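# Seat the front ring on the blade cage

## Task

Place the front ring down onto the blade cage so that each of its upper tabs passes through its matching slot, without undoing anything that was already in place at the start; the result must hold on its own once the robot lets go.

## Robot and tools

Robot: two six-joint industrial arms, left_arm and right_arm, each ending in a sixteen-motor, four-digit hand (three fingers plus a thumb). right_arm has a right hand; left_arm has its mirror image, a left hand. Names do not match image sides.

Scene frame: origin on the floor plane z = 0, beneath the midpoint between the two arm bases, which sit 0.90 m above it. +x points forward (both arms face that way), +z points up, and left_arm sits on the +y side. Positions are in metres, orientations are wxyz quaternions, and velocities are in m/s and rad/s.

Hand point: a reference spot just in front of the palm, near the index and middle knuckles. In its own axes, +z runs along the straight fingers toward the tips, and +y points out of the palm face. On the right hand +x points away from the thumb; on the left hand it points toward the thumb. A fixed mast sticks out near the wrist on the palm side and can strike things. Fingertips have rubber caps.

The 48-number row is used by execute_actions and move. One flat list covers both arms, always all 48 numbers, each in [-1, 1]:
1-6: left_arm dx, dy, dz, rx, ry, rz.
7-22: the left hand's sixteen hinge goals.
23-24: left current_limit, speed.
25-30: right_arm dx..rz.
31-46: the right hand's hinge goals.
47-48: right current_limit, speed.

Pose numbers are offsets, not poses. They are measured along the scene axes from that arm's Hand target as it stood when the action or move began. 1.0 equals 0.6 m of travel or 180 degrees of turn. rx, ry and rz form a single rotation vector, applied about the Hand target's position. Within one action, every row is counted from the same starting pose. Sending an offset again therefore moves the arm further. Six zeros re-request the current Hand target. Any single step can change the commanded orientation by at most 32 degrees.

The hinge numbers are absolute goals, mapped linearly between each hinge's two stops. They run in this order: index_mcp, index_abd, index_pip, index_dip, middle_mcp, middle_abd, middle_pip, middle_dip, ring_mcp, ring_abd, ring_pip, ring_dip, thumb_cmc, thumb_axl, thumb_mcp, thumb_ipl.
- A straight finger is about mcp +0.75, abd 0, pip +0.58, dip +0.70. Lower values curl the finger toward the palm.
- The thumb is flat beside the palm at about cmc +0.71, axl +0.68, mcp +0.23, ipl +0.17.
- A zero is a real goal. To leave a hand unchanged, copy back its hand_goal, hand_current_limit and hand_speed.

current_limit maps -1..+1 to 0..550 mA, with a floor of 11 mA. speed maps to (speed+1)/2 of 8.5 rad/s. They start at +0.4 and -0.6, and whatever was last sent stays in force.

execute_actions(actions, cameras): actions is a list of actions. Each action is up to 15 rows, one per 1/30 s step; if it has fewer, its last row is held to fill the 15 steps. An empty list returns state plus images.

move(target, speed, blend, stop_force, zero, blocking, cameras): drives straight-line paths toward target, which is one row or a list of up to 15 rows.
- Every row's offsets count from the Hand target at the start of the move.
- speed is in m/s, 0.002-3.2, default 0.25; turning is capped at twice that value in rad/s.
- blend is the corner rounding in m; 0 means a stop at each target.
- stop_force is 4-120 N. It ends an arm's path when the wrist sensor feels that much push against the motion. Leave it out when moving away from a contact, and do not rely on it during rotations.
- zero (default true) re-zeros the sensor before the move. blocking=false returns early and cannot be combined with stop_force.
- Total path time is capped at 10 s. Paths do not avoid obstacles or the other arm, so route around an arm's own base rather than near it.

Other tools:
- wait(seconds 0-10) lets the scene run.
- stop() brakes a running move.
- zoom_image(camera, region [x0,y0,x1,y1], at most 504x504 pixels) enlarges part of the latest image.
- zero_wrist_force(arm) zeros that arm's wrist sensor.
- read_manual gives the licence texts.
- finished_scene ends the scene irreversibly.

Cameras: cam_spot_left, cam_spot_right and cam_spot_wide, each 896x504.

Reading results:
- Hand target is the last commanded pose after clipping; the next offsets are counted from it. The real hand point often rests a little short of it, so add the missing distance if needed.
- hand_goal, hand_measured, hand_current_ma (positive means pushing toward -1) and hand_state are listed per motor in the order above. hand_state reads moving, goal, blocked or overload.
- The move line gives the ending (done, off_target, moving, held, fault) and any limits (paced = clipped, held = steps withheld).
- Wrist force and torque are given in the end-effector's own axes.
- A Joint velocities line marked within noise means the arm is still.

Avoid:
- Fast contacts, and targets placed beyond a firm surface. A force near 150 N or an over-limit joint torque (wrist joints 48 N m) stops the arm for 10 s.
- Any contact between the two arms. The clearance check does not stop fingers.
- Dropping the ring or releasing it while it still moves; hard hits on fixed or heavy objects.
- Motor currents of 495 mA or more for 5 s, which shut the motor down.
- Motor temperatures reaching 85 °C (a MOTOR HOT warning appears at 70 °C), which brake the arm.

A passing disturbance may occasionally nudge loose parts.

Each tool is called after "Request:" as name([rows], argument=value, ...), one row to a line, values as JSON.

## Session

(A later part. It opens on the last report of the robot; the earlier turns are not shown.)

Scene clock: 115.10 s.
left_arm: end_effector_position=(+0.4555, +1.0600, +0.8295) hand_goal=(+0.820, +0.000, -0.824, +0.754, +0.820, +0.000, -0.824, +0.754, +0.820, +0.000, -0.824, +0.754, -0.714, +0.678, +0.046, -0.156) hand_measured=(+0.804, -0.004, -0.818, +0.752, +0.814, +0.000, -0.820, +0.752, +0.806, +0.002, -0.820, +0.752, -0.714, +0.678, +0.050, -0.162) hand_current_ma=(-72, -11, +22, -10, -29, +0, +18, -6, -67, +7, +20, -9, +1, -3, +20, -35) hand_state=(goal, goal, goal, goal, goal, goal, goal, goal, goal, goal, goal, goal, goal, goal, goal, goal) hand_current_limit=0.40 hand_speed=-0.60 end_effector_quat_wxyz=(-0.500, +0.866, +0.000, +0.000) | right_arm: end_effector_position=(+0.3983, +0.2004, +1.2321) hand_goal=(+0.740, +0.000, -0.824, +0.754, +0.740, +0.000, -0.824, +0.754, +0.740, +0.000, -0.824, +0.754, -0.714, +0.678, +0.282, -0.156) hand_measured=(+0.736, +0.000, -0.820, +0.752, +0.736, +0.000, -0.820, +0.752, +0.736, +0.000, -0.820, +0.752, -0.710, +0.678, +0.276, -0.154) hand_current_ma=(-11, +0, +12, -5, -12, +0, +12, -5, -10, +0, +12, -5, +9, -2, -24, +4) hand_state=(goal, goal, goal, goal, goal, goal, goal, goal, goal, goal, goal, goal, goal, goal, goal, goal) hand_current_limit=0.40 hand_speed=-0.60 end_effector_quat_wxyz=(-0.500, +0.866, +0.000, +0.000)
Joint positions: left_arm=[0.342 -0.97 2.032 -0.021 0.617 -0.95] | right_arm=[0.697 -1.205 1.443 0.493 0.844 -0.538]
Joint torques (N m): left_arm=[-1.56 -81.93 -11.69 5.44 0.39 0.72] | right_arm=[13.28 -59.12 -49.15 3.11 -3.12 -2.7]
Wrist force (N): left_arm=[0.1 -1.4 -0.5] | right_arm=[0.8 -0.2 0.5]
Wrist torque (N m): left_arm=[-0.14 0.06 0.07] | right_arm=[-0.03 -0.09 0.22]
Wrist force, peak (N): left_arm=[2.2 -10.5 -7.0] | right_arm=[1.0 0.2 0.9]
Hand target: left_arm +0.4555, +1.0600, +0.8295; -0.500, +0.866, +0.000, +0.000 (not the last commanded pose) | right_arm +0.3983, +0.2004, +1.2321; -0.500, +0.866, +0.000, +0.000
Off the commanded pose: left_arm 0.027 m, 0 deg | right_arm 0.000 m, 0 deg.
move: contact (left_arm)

Request:
move([
  [0, 0.0, 0.012, 0,0,0, 0.82,0,-0.825,0.754,0.82,0,-0.825,0.754,0.82,0,-0.825,0.754,-0.714,0.678,0.045,-0.157,0.4,-0.6, 0,0,0,0,0,0, 0.74,0,-0.825,0.754,0.74,0,-0.825,0.754,0.74,0,-0.825,0.754,-0.714,0.678,0.281,-0.157,0.4,-0.6],
  [0, 0.055, 0.012, 0,0,0, 0.82,0,-0.825,0.754,0.82,0,-0.825,0.754,0.82,0,-0.825,0.754,-0.714,0.678,0.045,-0.157,0.4,-0.6, 0,0,0,0,0,0, 0.74,0,-0.825,0.754,0.74,0,-0.825,0.754,0.74,0,-0.825,0.754,-0.714,0.678,0.281,-0.157,0.4,-0.6],
], speed=0.05)

Request:
move(target=[0, 0, -0.055, 0,0,0, 0.82,0,-0.825,0.754,0.82,0,-0.825,0.754,0.82,0,-0.825,0.754,-0.714,0.678,0.045,-0.157,0.4,-0.6, 0,0,0,0,0,0, 0.74,0,-0.825,0.754,0.74,0,-0.825,0.754,0.74,0,-0.825,0.754,-0.714,0.678,0.281,-0.157,0.4,-0.6], speed=0.02, stop_force=4, cameras=["all"])

Request:
zoom_image(camera="cam_spot_left", region=[310, 340, 370, 400])

Request:
zoom_image(camera="cam_spot_wide", region=[265, 250, 315, 300])

Scene clock: 118.23 s.
left_arm: end_effector_position=(+0.4555, +1.0928, +0.8367) hand_goal=(+0.820, +0.000, -0.824, +0.754, +0.820, +0.000, -0.824, +0.754, +0.820, +0.000, -0.824, +0.754, -0.714, +0.678, +0.046, -0.156) hand_measured=(+0.804, -0.004, -0.818, +0.752, +0.814, +0.000, -0.820, +0.752, +0.806, +0.002, -0.820, +0.752, -0.714, +0.678, +0.048, -0.158) hand_current_ma=(-72, -11, +22, -10, -29, +0, +18, -6, -67, +7, +20, -9, +1, -3, +7, -9) hand_state=(goal, goal, goal, goal, goal, goal, goal, goal, goal, goal, goal, goal, goal, goal, goal, goal) hand_current_limit=0.40 hand_speed=-0.60 end_effector_quat_wxyz=(-0.500, +0.866, +0.000, +0.000) | right_arm: end_effector_position=(+0.3983, +0.2004, +1.2321) hand_goal=(+0.740, +0.000, -0.824, +0.754, +0.740, +0.000, -0.824, +0.754, +0.740, +0.000, -0.824, +0.754, -0.714, +0.678, +0.282, -0.156) hand_measured=(+0.736, +0.000, -0.820, +0.752, +0.736, +0.000, -0.820, +0.752, +0.736, +0.000, -0.820, +0.752, -0.710, +0.678, +0.276, -0.154) hand_current_ma=(-11, +0, +12, -5, -12, +0, +12, -5, -10, +0, +12, -5, +9, -2, -24, +4) hand_state=(goal, goal, goal, goal, goal, goal, goal, goal, goal, goal, goal, goal, goal, goal, goal, goal) hand_current_limit=0.40 hand_speed=-0.60 end_effector_quat_wxyz=(-0.500, +0.866, +0.000, +0.000)
Joint positions: left_arm=[0.4 -0.975 1.996 -0.045 0.647 -0.867] | right_arm=[0.697 -1.205 1.443 0.493 0.844 -0.538]
Joint torques (N m): left_arm=[14.24 -57.6 -27.71 0.39 0.35 2.49] | right_arm=[13.69 -58.75 -49.1 3.02 -3.12 -2.49]
Wrist force (N): left_arm=[0.1 0.9 0.2] | right_arm=[0.9 0.0 0.6]
Wrist torque (N m): left_arm=[0.08 0.01 0.00] | right_arm=[-0.01 -0.10 0.23]
Wrist force, peak (N): left_arm=[0.0 -1.1 -1.1] | right_arm=[1.0 0.0 0.9]
Hand target: left_arm +0.4555, +1.0930, +0.8367; -0.500, +0.866, +0.000, +0.000 | right_arm +0.3983, +0.2004, +1.2321; -0.500, +0.866, +0.000, +0.000
Off the commanded pose: left_arm 0.000 m, 0 deg | right_arm 0.000 m, 0 deg.
move: done

Scene clock: 120.00 s.
left_arm: end_effector_position=(+0.4556, +1.0930, +0.8291) hand_goal=(+0.820, +0.000, -0.824, +0.754, +0.820, +0.000, -0.824, +0.754, +0.820, +0.000, -0.824, +0.754, -0.714, +0.678, +0.046, -0.156) hand_measured=(+0.804, -0.004, -0.818, +0.752, +0.814, +0.000, -0.820, +0.752, +0.806, +0.002, -0.820, +0.752, -0.716, +0.678, +0.054, -0.156) hand_current_ma=(-72, -11, +22, -10, -29, +0, +18, -6, -67, +7, +20, -9, -12, -3, +47, +3) hand_state=(goal, goal, goal, goal, goal, goal, goal, goal, goal, goal, goal, goal, goal, goal, goal, goal) hand_current_limit=0.40 hand_speed=-0.60 end_effector_quat_wxyz=(-0.500, +0.866, +0.000, +0.001) | right_arm: end_effector_position=(+0.3983, +0.2004, +1.2321) hand_goal=(+0.740, +0.000, -0.824, +0.754, +0.740, +0.000, -0.824, +0.754, +0.740, +0.000, -0.824, +0.754, -0.714, +0.678, +0.282, -0.156) hand_measured=(+0.736, +0.000, -0.820, +0.752, +0.736, +0.000, -0.820, +0.752, +0.736, +0.000, -0.820, +0.752, -0.710, +0.678, +0.276, -0.154) hand_current_ma=(-11, +0, +12, -5, -12, +0, +12, -5, -10, +0, +12, -5, +9, -2, -24, +4) hand_state=(goal, goal, goal, goal, goal, goal, goal, goal, goal, goal, goal, goal, goal, goal, goal, goal) hand_current_limit=0.40 hand_speed=-0.60 end_effector_quat_wxyz=(-0.500, +0.866, +0.000, +0.000)
Joint positions: left_arm=[0.4 -0.964 1.996 -0.058 0.648 -0.867] | right_arm=[0.697 -1.205 1.443 0.493 0.844 -0.538]
Joint torques (N m): left_arm=[7.09 -79.28 -26.28 5.36 -1.32 1.9] | right_arm=[11.33 -57.61 -49.38 3.22 -3.06 -2.54]
Wrist force (N): left_arm=[-0.1 0.3 0.0] | right_arm=[0.8 0.0 0.3]
Wrist torque (N m): left_arm=[-0.01 0.05 0.01] | right_arm=[0.01 -0.08 0.22]
Wrist force, peak (N): left_arm=[0.4 -3.3 -3.4] | right_arm=[1.3 0.0 0.3]
Hand target: left_arm +0.4556, +1.0930, +0.8291; -0.500, +0.866, +0.000, +0.001 (not the last commanded pose) | right_arm +0.3983, +0.2004, +1.2321; -0.500, +0.866, +0.000, +0.000
Off the commanded pose: left_arm 0.025 m, 0 deg | right_arm 0.000 m, 0 deg.
move: contact (left_arm)

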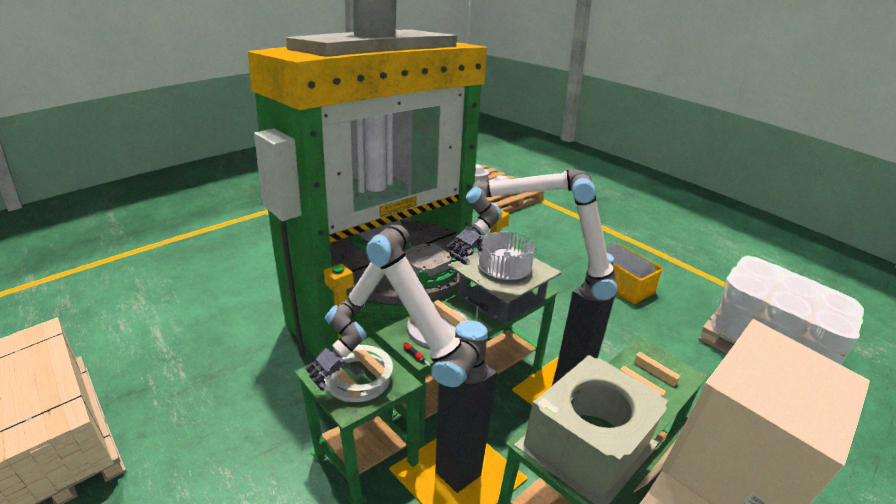

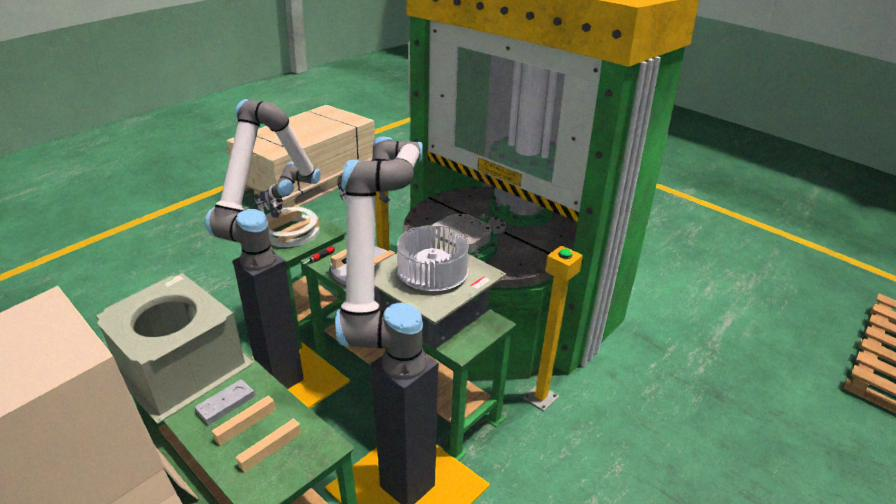

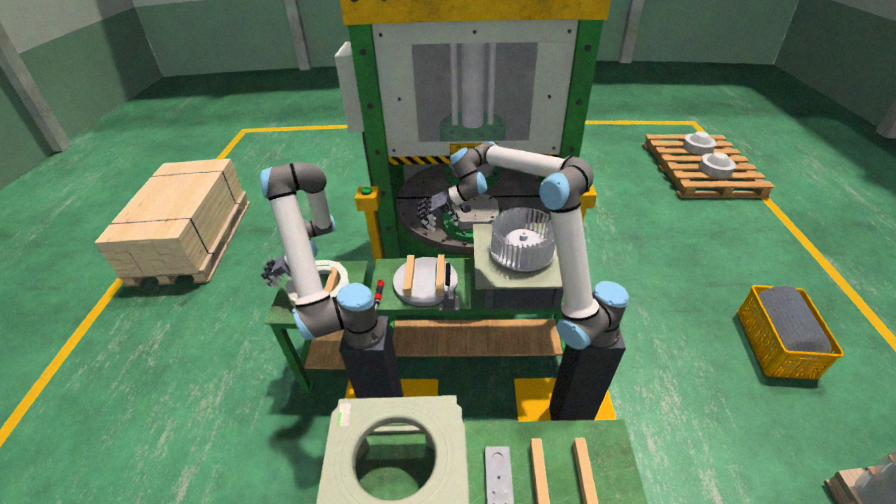

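Scaled by 8.400.

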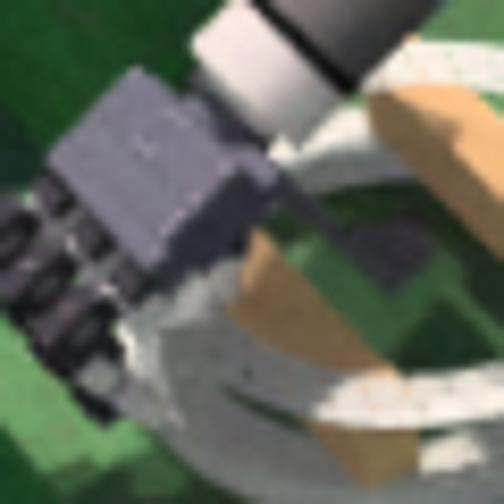

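Scaled by 10.080.

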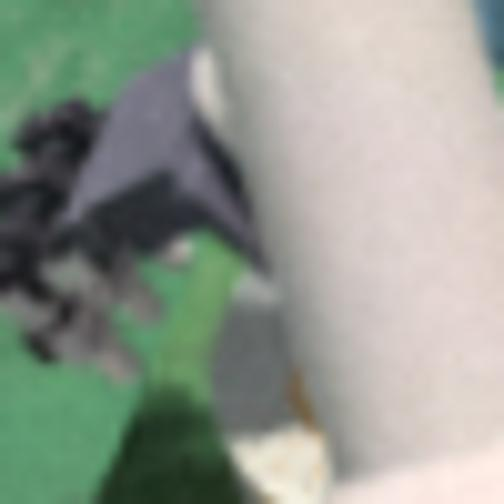

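Request:
move(target=[0, 0.025, 0, 0,0,0, 0.82,0,-0.825,0.754,0.82,0,-0.825,0.754,0.82,0,-0.825,0.754,-0.714,0.678,0.045,-0.157,0.4,-0.6, 0,0,0,0,0,0, 0.74,0,-0.825,0.754,0.74,0,-0.825,0.754,0.74,0,-0.825,0.754,-0.714,0.678,0.281,-0.157,0.4,-0.6], speed=0.02, cameras=["all"])

Request:
zoom_image(camera="cam_spot_left", region=[310, 340, 400, 410])

Request:
zoom_image(camera="cam_spot_right", region=[250, 185, 330, 245])

Request:
zoom_image(camera="cam_spot_wide", region=[270, 240, 360, 310])

Scene clock: 121.73 s.
left_arm: end_effector_position=(+0.4556, +1.1078, +0.8291) hand_goal=(+0.820, +0.000, -0.824, +0.754, +0.820, +0.000, -0.824, +0.754, +0.820, +0.000, -0.824, +0.754, -0.714, +0.678, +0.046, -0.156) hand_measured=(+0.804, -0.004, -0.818, +0.752, +0.814, +0.000, -0.820, +0.752, +0.806, +0.002, -0.820, +0.752, -0.710, +0.680, +0.120, -0.134) hand_current_ma=(-72, -11, +22, -10, -29, +0, +18, -6, -67, +7, +20, -9, +16, +9, +385, +132) hand_state=(goal, goal, goal, goal, goal, goal, goal, goal, goal, goal, goal, goal, goal, goal, blocked, blocked) hand_current_limit=0.40 hand_speed=-0.60 end_effector_quat_wxyz=(-0.500, +0.866, +0.000, +0.000) | right_arm: end_effector_position=(+0.3983, +0.2004, +1.2321) hand_goal=(+0.740, +0.000, -0.824, +0.754, +0.740, +0.000, -0.824, +0.754, +0.740, +0.000, -0.824, +0.754, -0.714, +0.678, +0.282, -0.156) hand_measured=(+0.736, +0.000, -0.820, +0.752, +0.736, +0.000, -0.820, +0.752, +0.736, +0.000, -0.820, +0.752, -0.710, +0.678, +0.276, -0.154) hand_current_ma=(-11, +0, +12, -5, -12, +0, +12, -5, -10, +0, +12, -5, +9, -2, -24, +4) hand_state=(goal, goal, goal, goal, goal, goal, goal, goal, goal, goal, goal, goal, goal, goal, goal, goal) hand_current_limit=0.40 hand_speed=-0.60 end_effector_quat_wxyz=(-0.500, +0.866, +0.000, +0.000)
Joint positions: left_arm=[0.425 -0.96 1.979 -0.071 0.662 -0.834] | right_arm=[0.697 -1.205 1.443 0.493 0.844 -0.538]
Joint torques (N m): left_arm=[14.2 -52.65 -27.14 -0.22 0.12 1.78] | right_arm=[14.06 -57.82 -49.21 3.16 -2.99 -2.39]
Wrist force (N): left_arm=[0.7 -4.0 -7.6] | right_arm=[0.8 -0.1 0.5]
Wrist torque (N m): left_arm=[-0.58 -0.01 -0.04] | right_arm=[-0.03 -0.09 0.22]
Wrist force, peak (N): left_arm=[1.2 -4.3 -8.2] | right_arm=[1.3 0.0 0.6]
Hand target: left_arm +0.4556, +1.1080, +0.8291; -0.500, +0.866, +0.000, +0.001 | right_arm +0.3983, +0.2004, +1.2321; -0.500, +0.866, +0.000, +0.000
Off the commanded pose: left_arm 0.000 m, 0 deg | right_arm 0.000 m, 0 deg.
move: done

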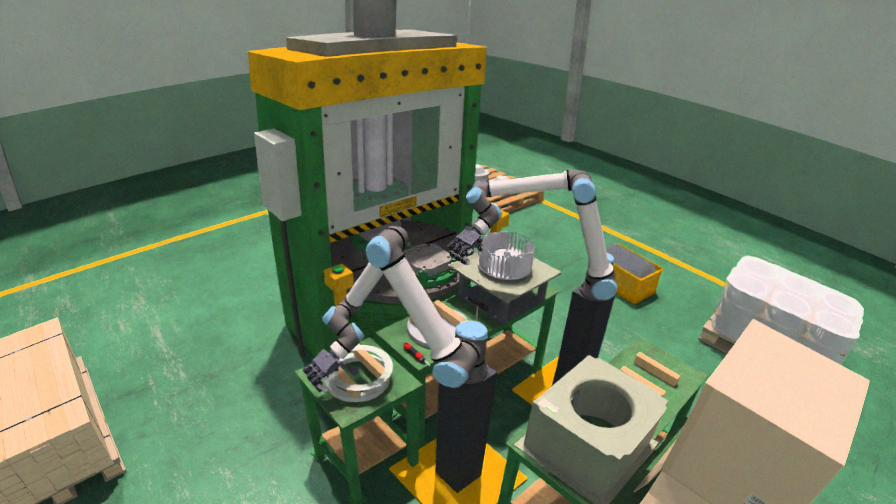

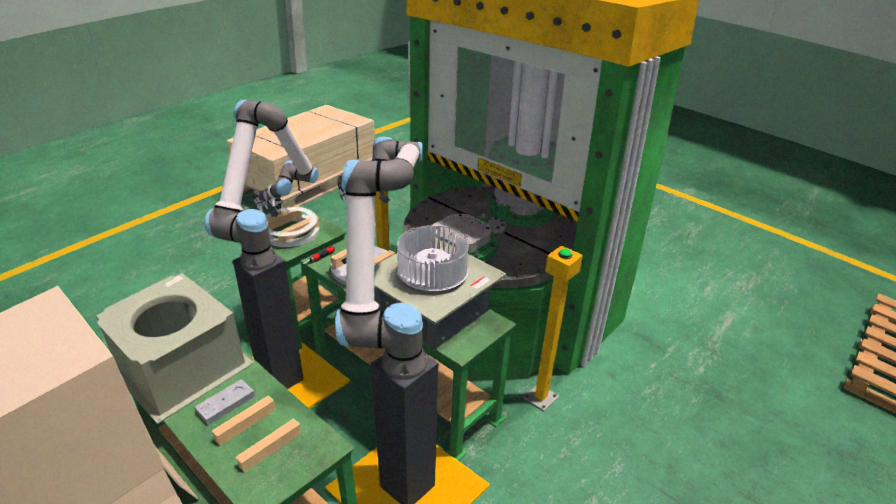

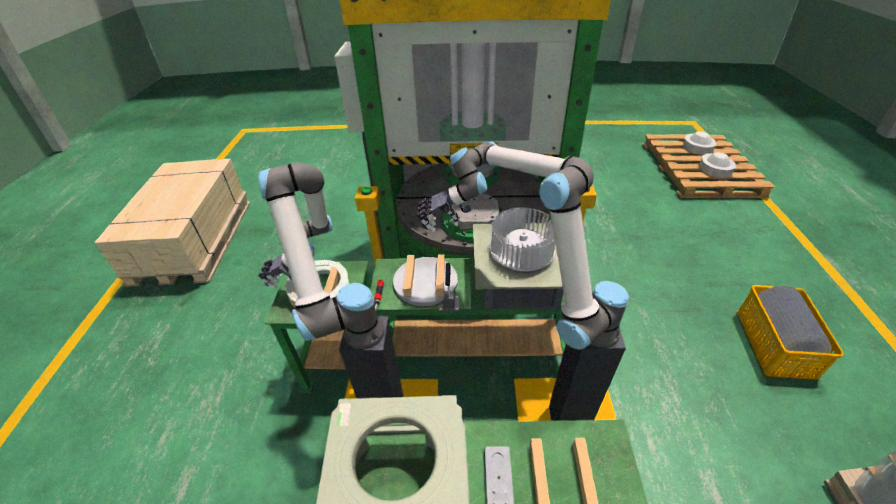

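Scaled by 5.600.

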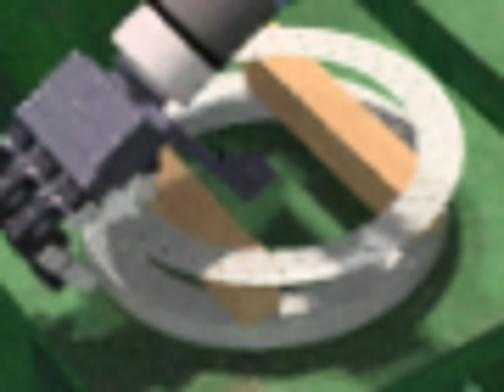

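Scaled by 6.300.

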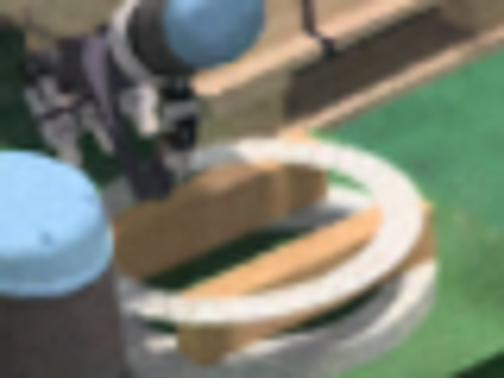

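Scaled by 5.600.

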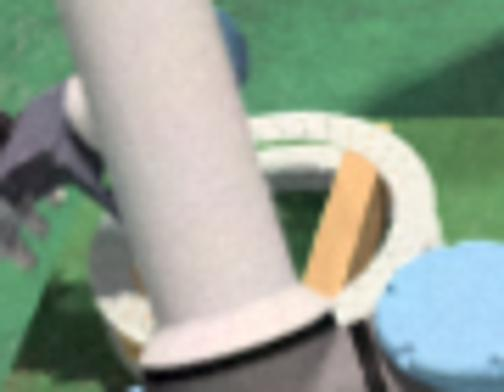

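Request:
execute_actions(actions=[])

Scene clock: 122.83 s.
left_arm: end_effector_position=(+0.4556, +1.1080, +0.8291) hand_goal=(+0.820, +0.000, -0.824, +0.754, +0.820, +0.000, -0.824, +0.754, +0.820, +0.000, -0.824, +0.754, -0.714, +0.678, +0.046, -0.156) hand_measured=(+0.804, -0.004, -0.818, +0.752, +0.814, +0.000, -0.820, +0.752, +0.806, +0.002, -0.820, +0.752, -0.710, +0.680, +0.122, -0.134) hand_current_ma=(-72, -11, +22, -10, -29, +0, +18, -6, -67, +7, +20, -9, +16, +9, +385, +133) hand_state=(goal, goal, goal, goal, goal, goal, goal, goal, goal, goal, goal, goal, goal, goal, blocked, blocked) hand_current_limit=0.40 hand_speed=-0.60 end_effector_quat_wxyz=(-0.500, +0.866, +0.000, +0.001) | right_arm: end_effector_position=(+0.3983, +0.2004, +1.2321) hand_goal=(+0.740, +0.000, -0.824, +0.754, +0.740, +0.000, -0.824, +0.754, +0.740, +0.000, -0.824, +0.754, -0.714, +0.678, +0.282, -0.156) hand_measured=(+0.736, +0.000, -0.820, +0.752, +0.736, +0.000, -0.820, +0.752, +0.736, +0.000, -0.820, +0.752, -0.710, +0.678, +0.276, -0.154) hand_current_ma=(-11, +0, +12, -5, -12, +0, +12, -5, -10, +0, +12, -5, +9, -2, -24, +4) hand_state=(goal, goal, goal, goal, goal, goal, goal, goal, goal, goal, goal, goal, goal, goal, goal, goal) hand_current_limit=0.40 hand_speed=-0.60 end_effector_quat_wxyz=(-0.500, +0.866, +0.000, +0.000)
Joint positions: left_arm=[0.425 -0.96 1.979 -0.071 0.662 -0.833] | right_arm=[0.697 -1.205 1.443 0.493 0.844 -0.538]
Joint velocities: within noise
Joint torques (N m): left_arm=[19.13 -53.71 -25.05 -0.71 0.09 3.01] | right_arm=[14.19 -57.53 -49.24 3.14 -3.15 -2.55]
Motor temperatures (°C): left_arm=[30 33 37 39 41 46] | right_arm=[34 33 32 42 40 40]
Wrist force (N): left_arm=[0.9 -3.9 -7.6] | right_arm=[1.0 0.1 0.6]
Wrist torque (N m): left_arm=[-0.57 -0.03 -0.03] | right_arm=[0.00 -0.12 0.24]
Wrist force, peak (N): left_arm=[1.0 -4.2 -7.9] | right_arm=[1.2 -0.2 0.4]
Hand target: left_arm +0.4556, +1.1080, +0.8291; -0.500, +0.866, +0.000, +0.001 | right_arm +0.3983, +0.2004, +1.2321; -0.500, +0.866, +0.000, +0.000
Off the commanded pose: left_arm 0.000 m, 0 deg | right_arm 0.000 m, 0 deg.

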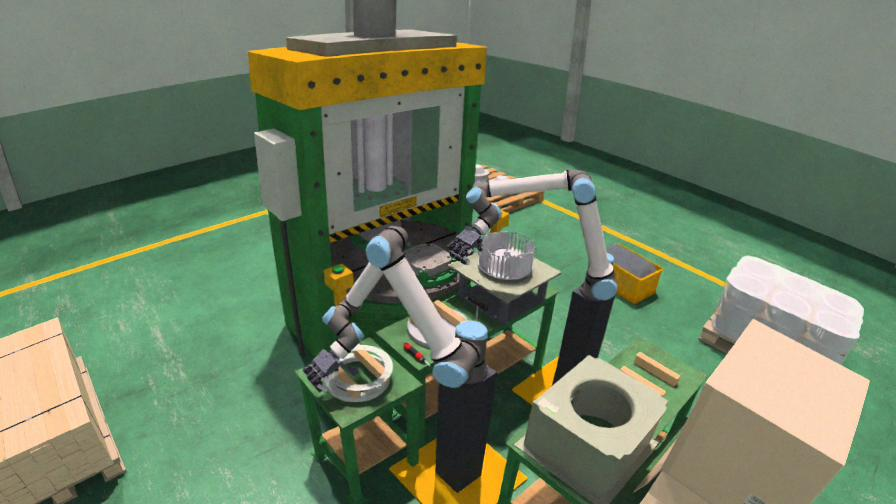

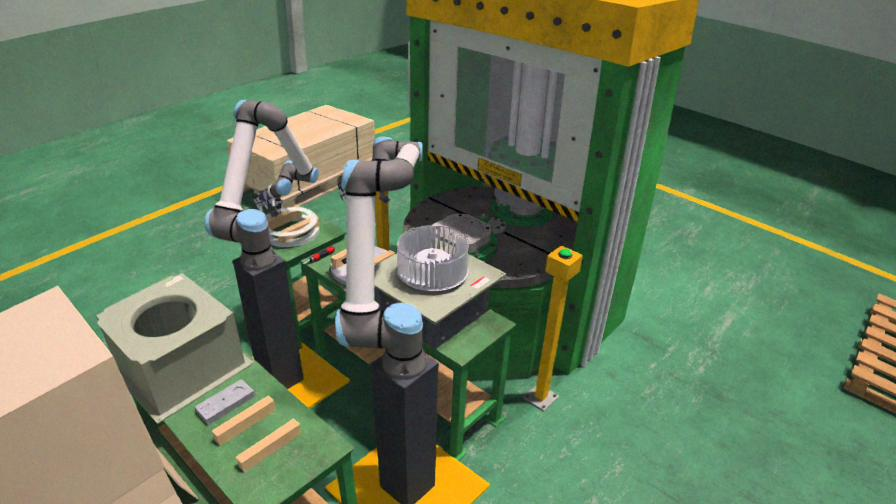

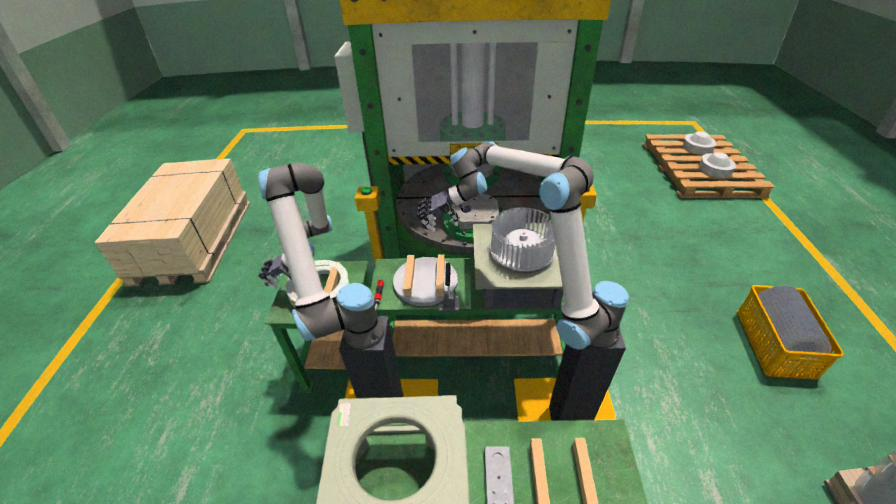

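Request:
zoom_image(camera="cam_spot_left", region=[300, 330, 410, 410])

Request:
zoom_image(camera="cam_spot_wide", region=[250, 240, 370, 320])

Request:
zoom_image(camera="cam_spot_right", region=[250, 190, 350, 260])

Scaled by 4.582.

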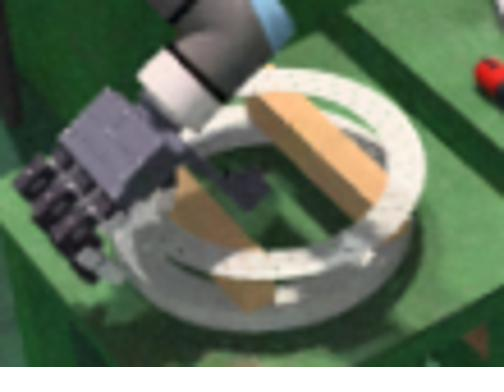

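Scaled by 4.200.

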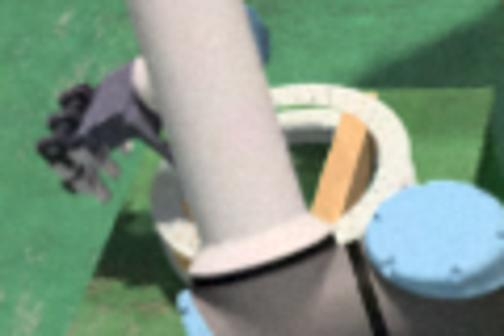

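Scaled by 5.040.

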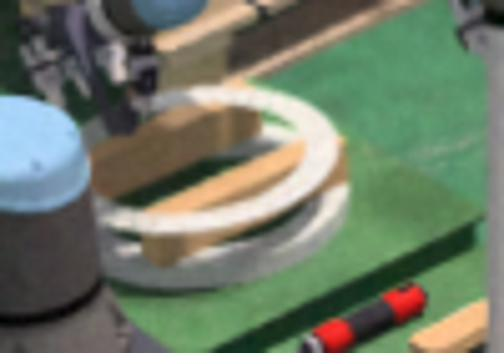

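Request:
move([
  [0,0,0.025,0,0,0, 0.82,0,-0.824,0.754,0.82,0,-0.824,0.754,0.82,0,-0.824,0.754,-0.714,0.678,0.046,-0.156,0.4,-0.6, 0,0,0,0,0,0, 0.74,0,-0.824,0.754,0.74,0,-0.824,0.754,0.74,0,-0.824,0.754,-0.714,0.678,0.282,-0.156,0.4,-0.6],
  [0,-0.0367,0.025,0,0,0, 0.82,0,-0.824,0.754,0.82,0,-0.824,0.754,0.82,0,-0.824,0.754,-0.714,0.678,0.046,-0.156,0.4,-0.6, 0,0,0,0,0,0, 0.74,0,-0.824,0.754,0.74,0,-0.824,0.754,0.74,0,-0.824,0.754,-0.714,0.678,0.282,-0.156,0.4,-0.6],
], speed=0.04)

Request:
zero_wrist_force(arm="left_arm")

Request:
move([
  [0,0,-0.07,0,0,0, 0.82,0,-0.824,0.754,0.82,0,-0.824,0.754,0.82,0,-0.824,0.754,-0.714,0.678,0.046,-0.156,0.4,-0.6, 0,0,0,0,0,0, 0.74,0,-0.824,0.754,0.74,0,-0.824,0.754,0.74,0,-0.824,0.754,-0.714,0.678,0.282,-0.156,0.4,-0.6],
], speed=0.02, stop_force=9, cameras=["cam_spot_left"])

Scene clock: 127.43 s.
left_arm: end_effector_position=(+0.4556, +1.0861, +0.8441) hand_goal=(+0.820, +0.000, -0.824, +0.754, +0.820, +0.000, -0.824, +0.754, +0.820, +0.000, -0.824, +0.754, -0.714, +0.678, +0.046, -0.156) hand_measured=(+0.804, -0.004, -0.818, +0.752, +0.814, +0.000, -0.820, +0.752, +0.806, +0.002, -0.820, +0.752, -0.712, +0.680, +0.048, -0.154) hand_current_ma=(-72, -11, +22, -10, -29, +0, +18, -6, -67, +7, +20, -9, +6, +9, +7, +14) hand_state=(goal, goal, goal, goal, goal, goal, goal, goal, goal, goal, goal, goal, goal, goal, goal, goal) hand_current_limit=0.40 hand_speed=-0.60 end_effector_quat_wxyz=(-0.500, +0.866, +0.000, +0.001) | right_arm: end_effector_position=(+0.3983, +0.2004, +1.2321) hand_goal=(+0.740, +0.000, -0.824, +0.754, +0.740, +0.000, -0.824, +0.754, +0.740, +0.000, -0.824, +0.754, -0.714, +0.678, +0.282, -0.156) hand_measured=(+0.736, +0.000, -0.820, +0.752, +0.736, +0.000, -0.820, +0.752, +0.736, +0.000, -0.820, +0.752, -0.710, +0.678, +0.276, -0.154) hand_current_ma=(-11, +0, +12, -5, -12, +0, +12, -5, -10, +0, +12, -5, +9, -2, -24, +4) hand_state=(goal, goal, goal, goal, goal, goal, goal, goal, goal, goal, goal, goal, goal, goal, goal, goal) hand_current_limit=0.40 hand_speed=-0.60 end_effector_quat_wxyz=(-0.500, +0.866, +0.000, +0.000)
Joint positions: left_arm=[0.388 -0.988 2.003 -0.027 0.641 -0.883] | right_arm=[0.697 -1.205 1.443 0.493 0.844 -0.538]
Joint torques (N m): left_arm=[-11.59 -78.26 -10.13 5.71 -3.22 -1.71] | right_arm=[11.69 -58.98 -49.05 3.17 -3.2 -2.27]
Wrist force (N): left_arm=[0.2 0.7 0.6] | right_arm=[0.9 -0.1 0.4]
Wrist torque (N m): left_arm=[0.04 0.01 0.13] | right_arm=[0.00 -0.10 0.23]
Wrist force, peak (N): left_arm=[1.0 -4.4 -8.0] | right_arm=[1.2 -0.3 0.6]
Hand target: left_arm +0.4556, +1.0860, +0.8441; -0.500, +0.866, +0.000, +0.001 | right_arm +0.3983, +0.2004, +1.2321; -0.500, +0.866, +0.000, +0.000
Off the commanded pose: left_arm 0.000 m, 0 deg | right_arm 0.000 m, 0 deg.
move: done

Wrist force sensor zeroed.

Scene clock: 129.50 s.
left_arm: end_effector_position=(+0.4556, +1.0860, +0.8285) hand_goal=(+0.820, +0.000, -0.824, +0.754, +0.820, +0.000, -0.824, +0.754, +0.820, +0.000, -0.824, +0.754, -0.714, +0.678, +0.046, -0.156) hand_measured=(+0.804, -0.004, -0.818, +0.752, +0.814, +0.000, -0.820, +0.752, +0.806, +0.002, -0.820, +0.752, -0.714, +0.680, +0.056, -0.168) hand_current_ma=(-71, -11, +22, -10, -29, +0, +18, -6, -67, +7, +20, -9, +2, +9, +53, -73) hand_state=(goal, goal, goal, goal, goal, goal, goal, goal, goal, goal, goal, goal, goal, goal, goal, goal) hand_current_limit=0.40 hand_speed=-0.60 end_effector_quat_wxyz=(-0.500, +0.866, +0.000, +0.000) | right_arm: end_effector_position=(+0.3983, +0.2004, +1.2321) hand_goal=(+0.740, +0.000, -0.824, +0.754, +0.740, +0.000, -0.824, +0.754, +0.740, +0.000, -0.824, +0.754, -0.714, +0.678, +0.282, -0.156) hand_measured=(+0.736, +0.000, -0.820, +0.752, +0.736, +0.000, -0.820, +0.752, +0.736, +0.000, -0.820, +0.752, -0.710, +0.678, +0.276, -0.154) hand_current_ma=(-11, +0, +12, -5, -12, +0, +12, -5, -10, +0, +12, -5, +9, -2, -24, +4) hand_state=(goal, goal, goal, goal, goal, goal, goal, goal, goal, goal, goal, goal, goal, goal, goal, goal) hand_current_limit=0.40 hand_speed=-0.60 end_effector_quat_wxyz=(-0.500, +0.866, +0.000, +0.000)
Joint positions: left_arm=[0.388 -0.964 2.004 -0.052 0.641 -0.884] | right_arm=[0.697 -1.205 1.443 0.493 0.844 -0.538]
Joint torques (N m): left_arm=[-3.85 -82.68 -13.74 5.12 0.93 0.17] | right_arm=[13.11 -60.16 -49.69 3.04 -3.02 -2.49]
Wrist force (N, zeroed by zero_wrist_force on left_arm): left_arm=[0.8 -4.7 -3.5] | right_arm=[0.7 0.0 0.4]
Wrist torque (N m, zeroed by zero_wrist_force on left_arm): left_arm=[-0.33 -0.04 0.00] | right_arm=[0.00 -0.08 0.22]
Wrist force, peak (N, zeroed by zero_wrist_force on left_arm): left_arm=[2.1 -13.8 -9.1] | right_arm=[1.1 -0.1 0.8]
Hand target: left_arm +0.4556, +1.0860, +0.8285; -0.500, +0.866, +0.000, +0.000 (not the last commanded pose) | right_arm +0.3983, +0.2004, +1.2321; -0.500, +0.866, +0.000, +0.000
Off the commanded pose: left_arm 0.026 m, 0 deg | right_arm 0.000 m, 0 deg.
move: contact (left_arm)
Images, in order (width x height): cam_spot_left 896x504.

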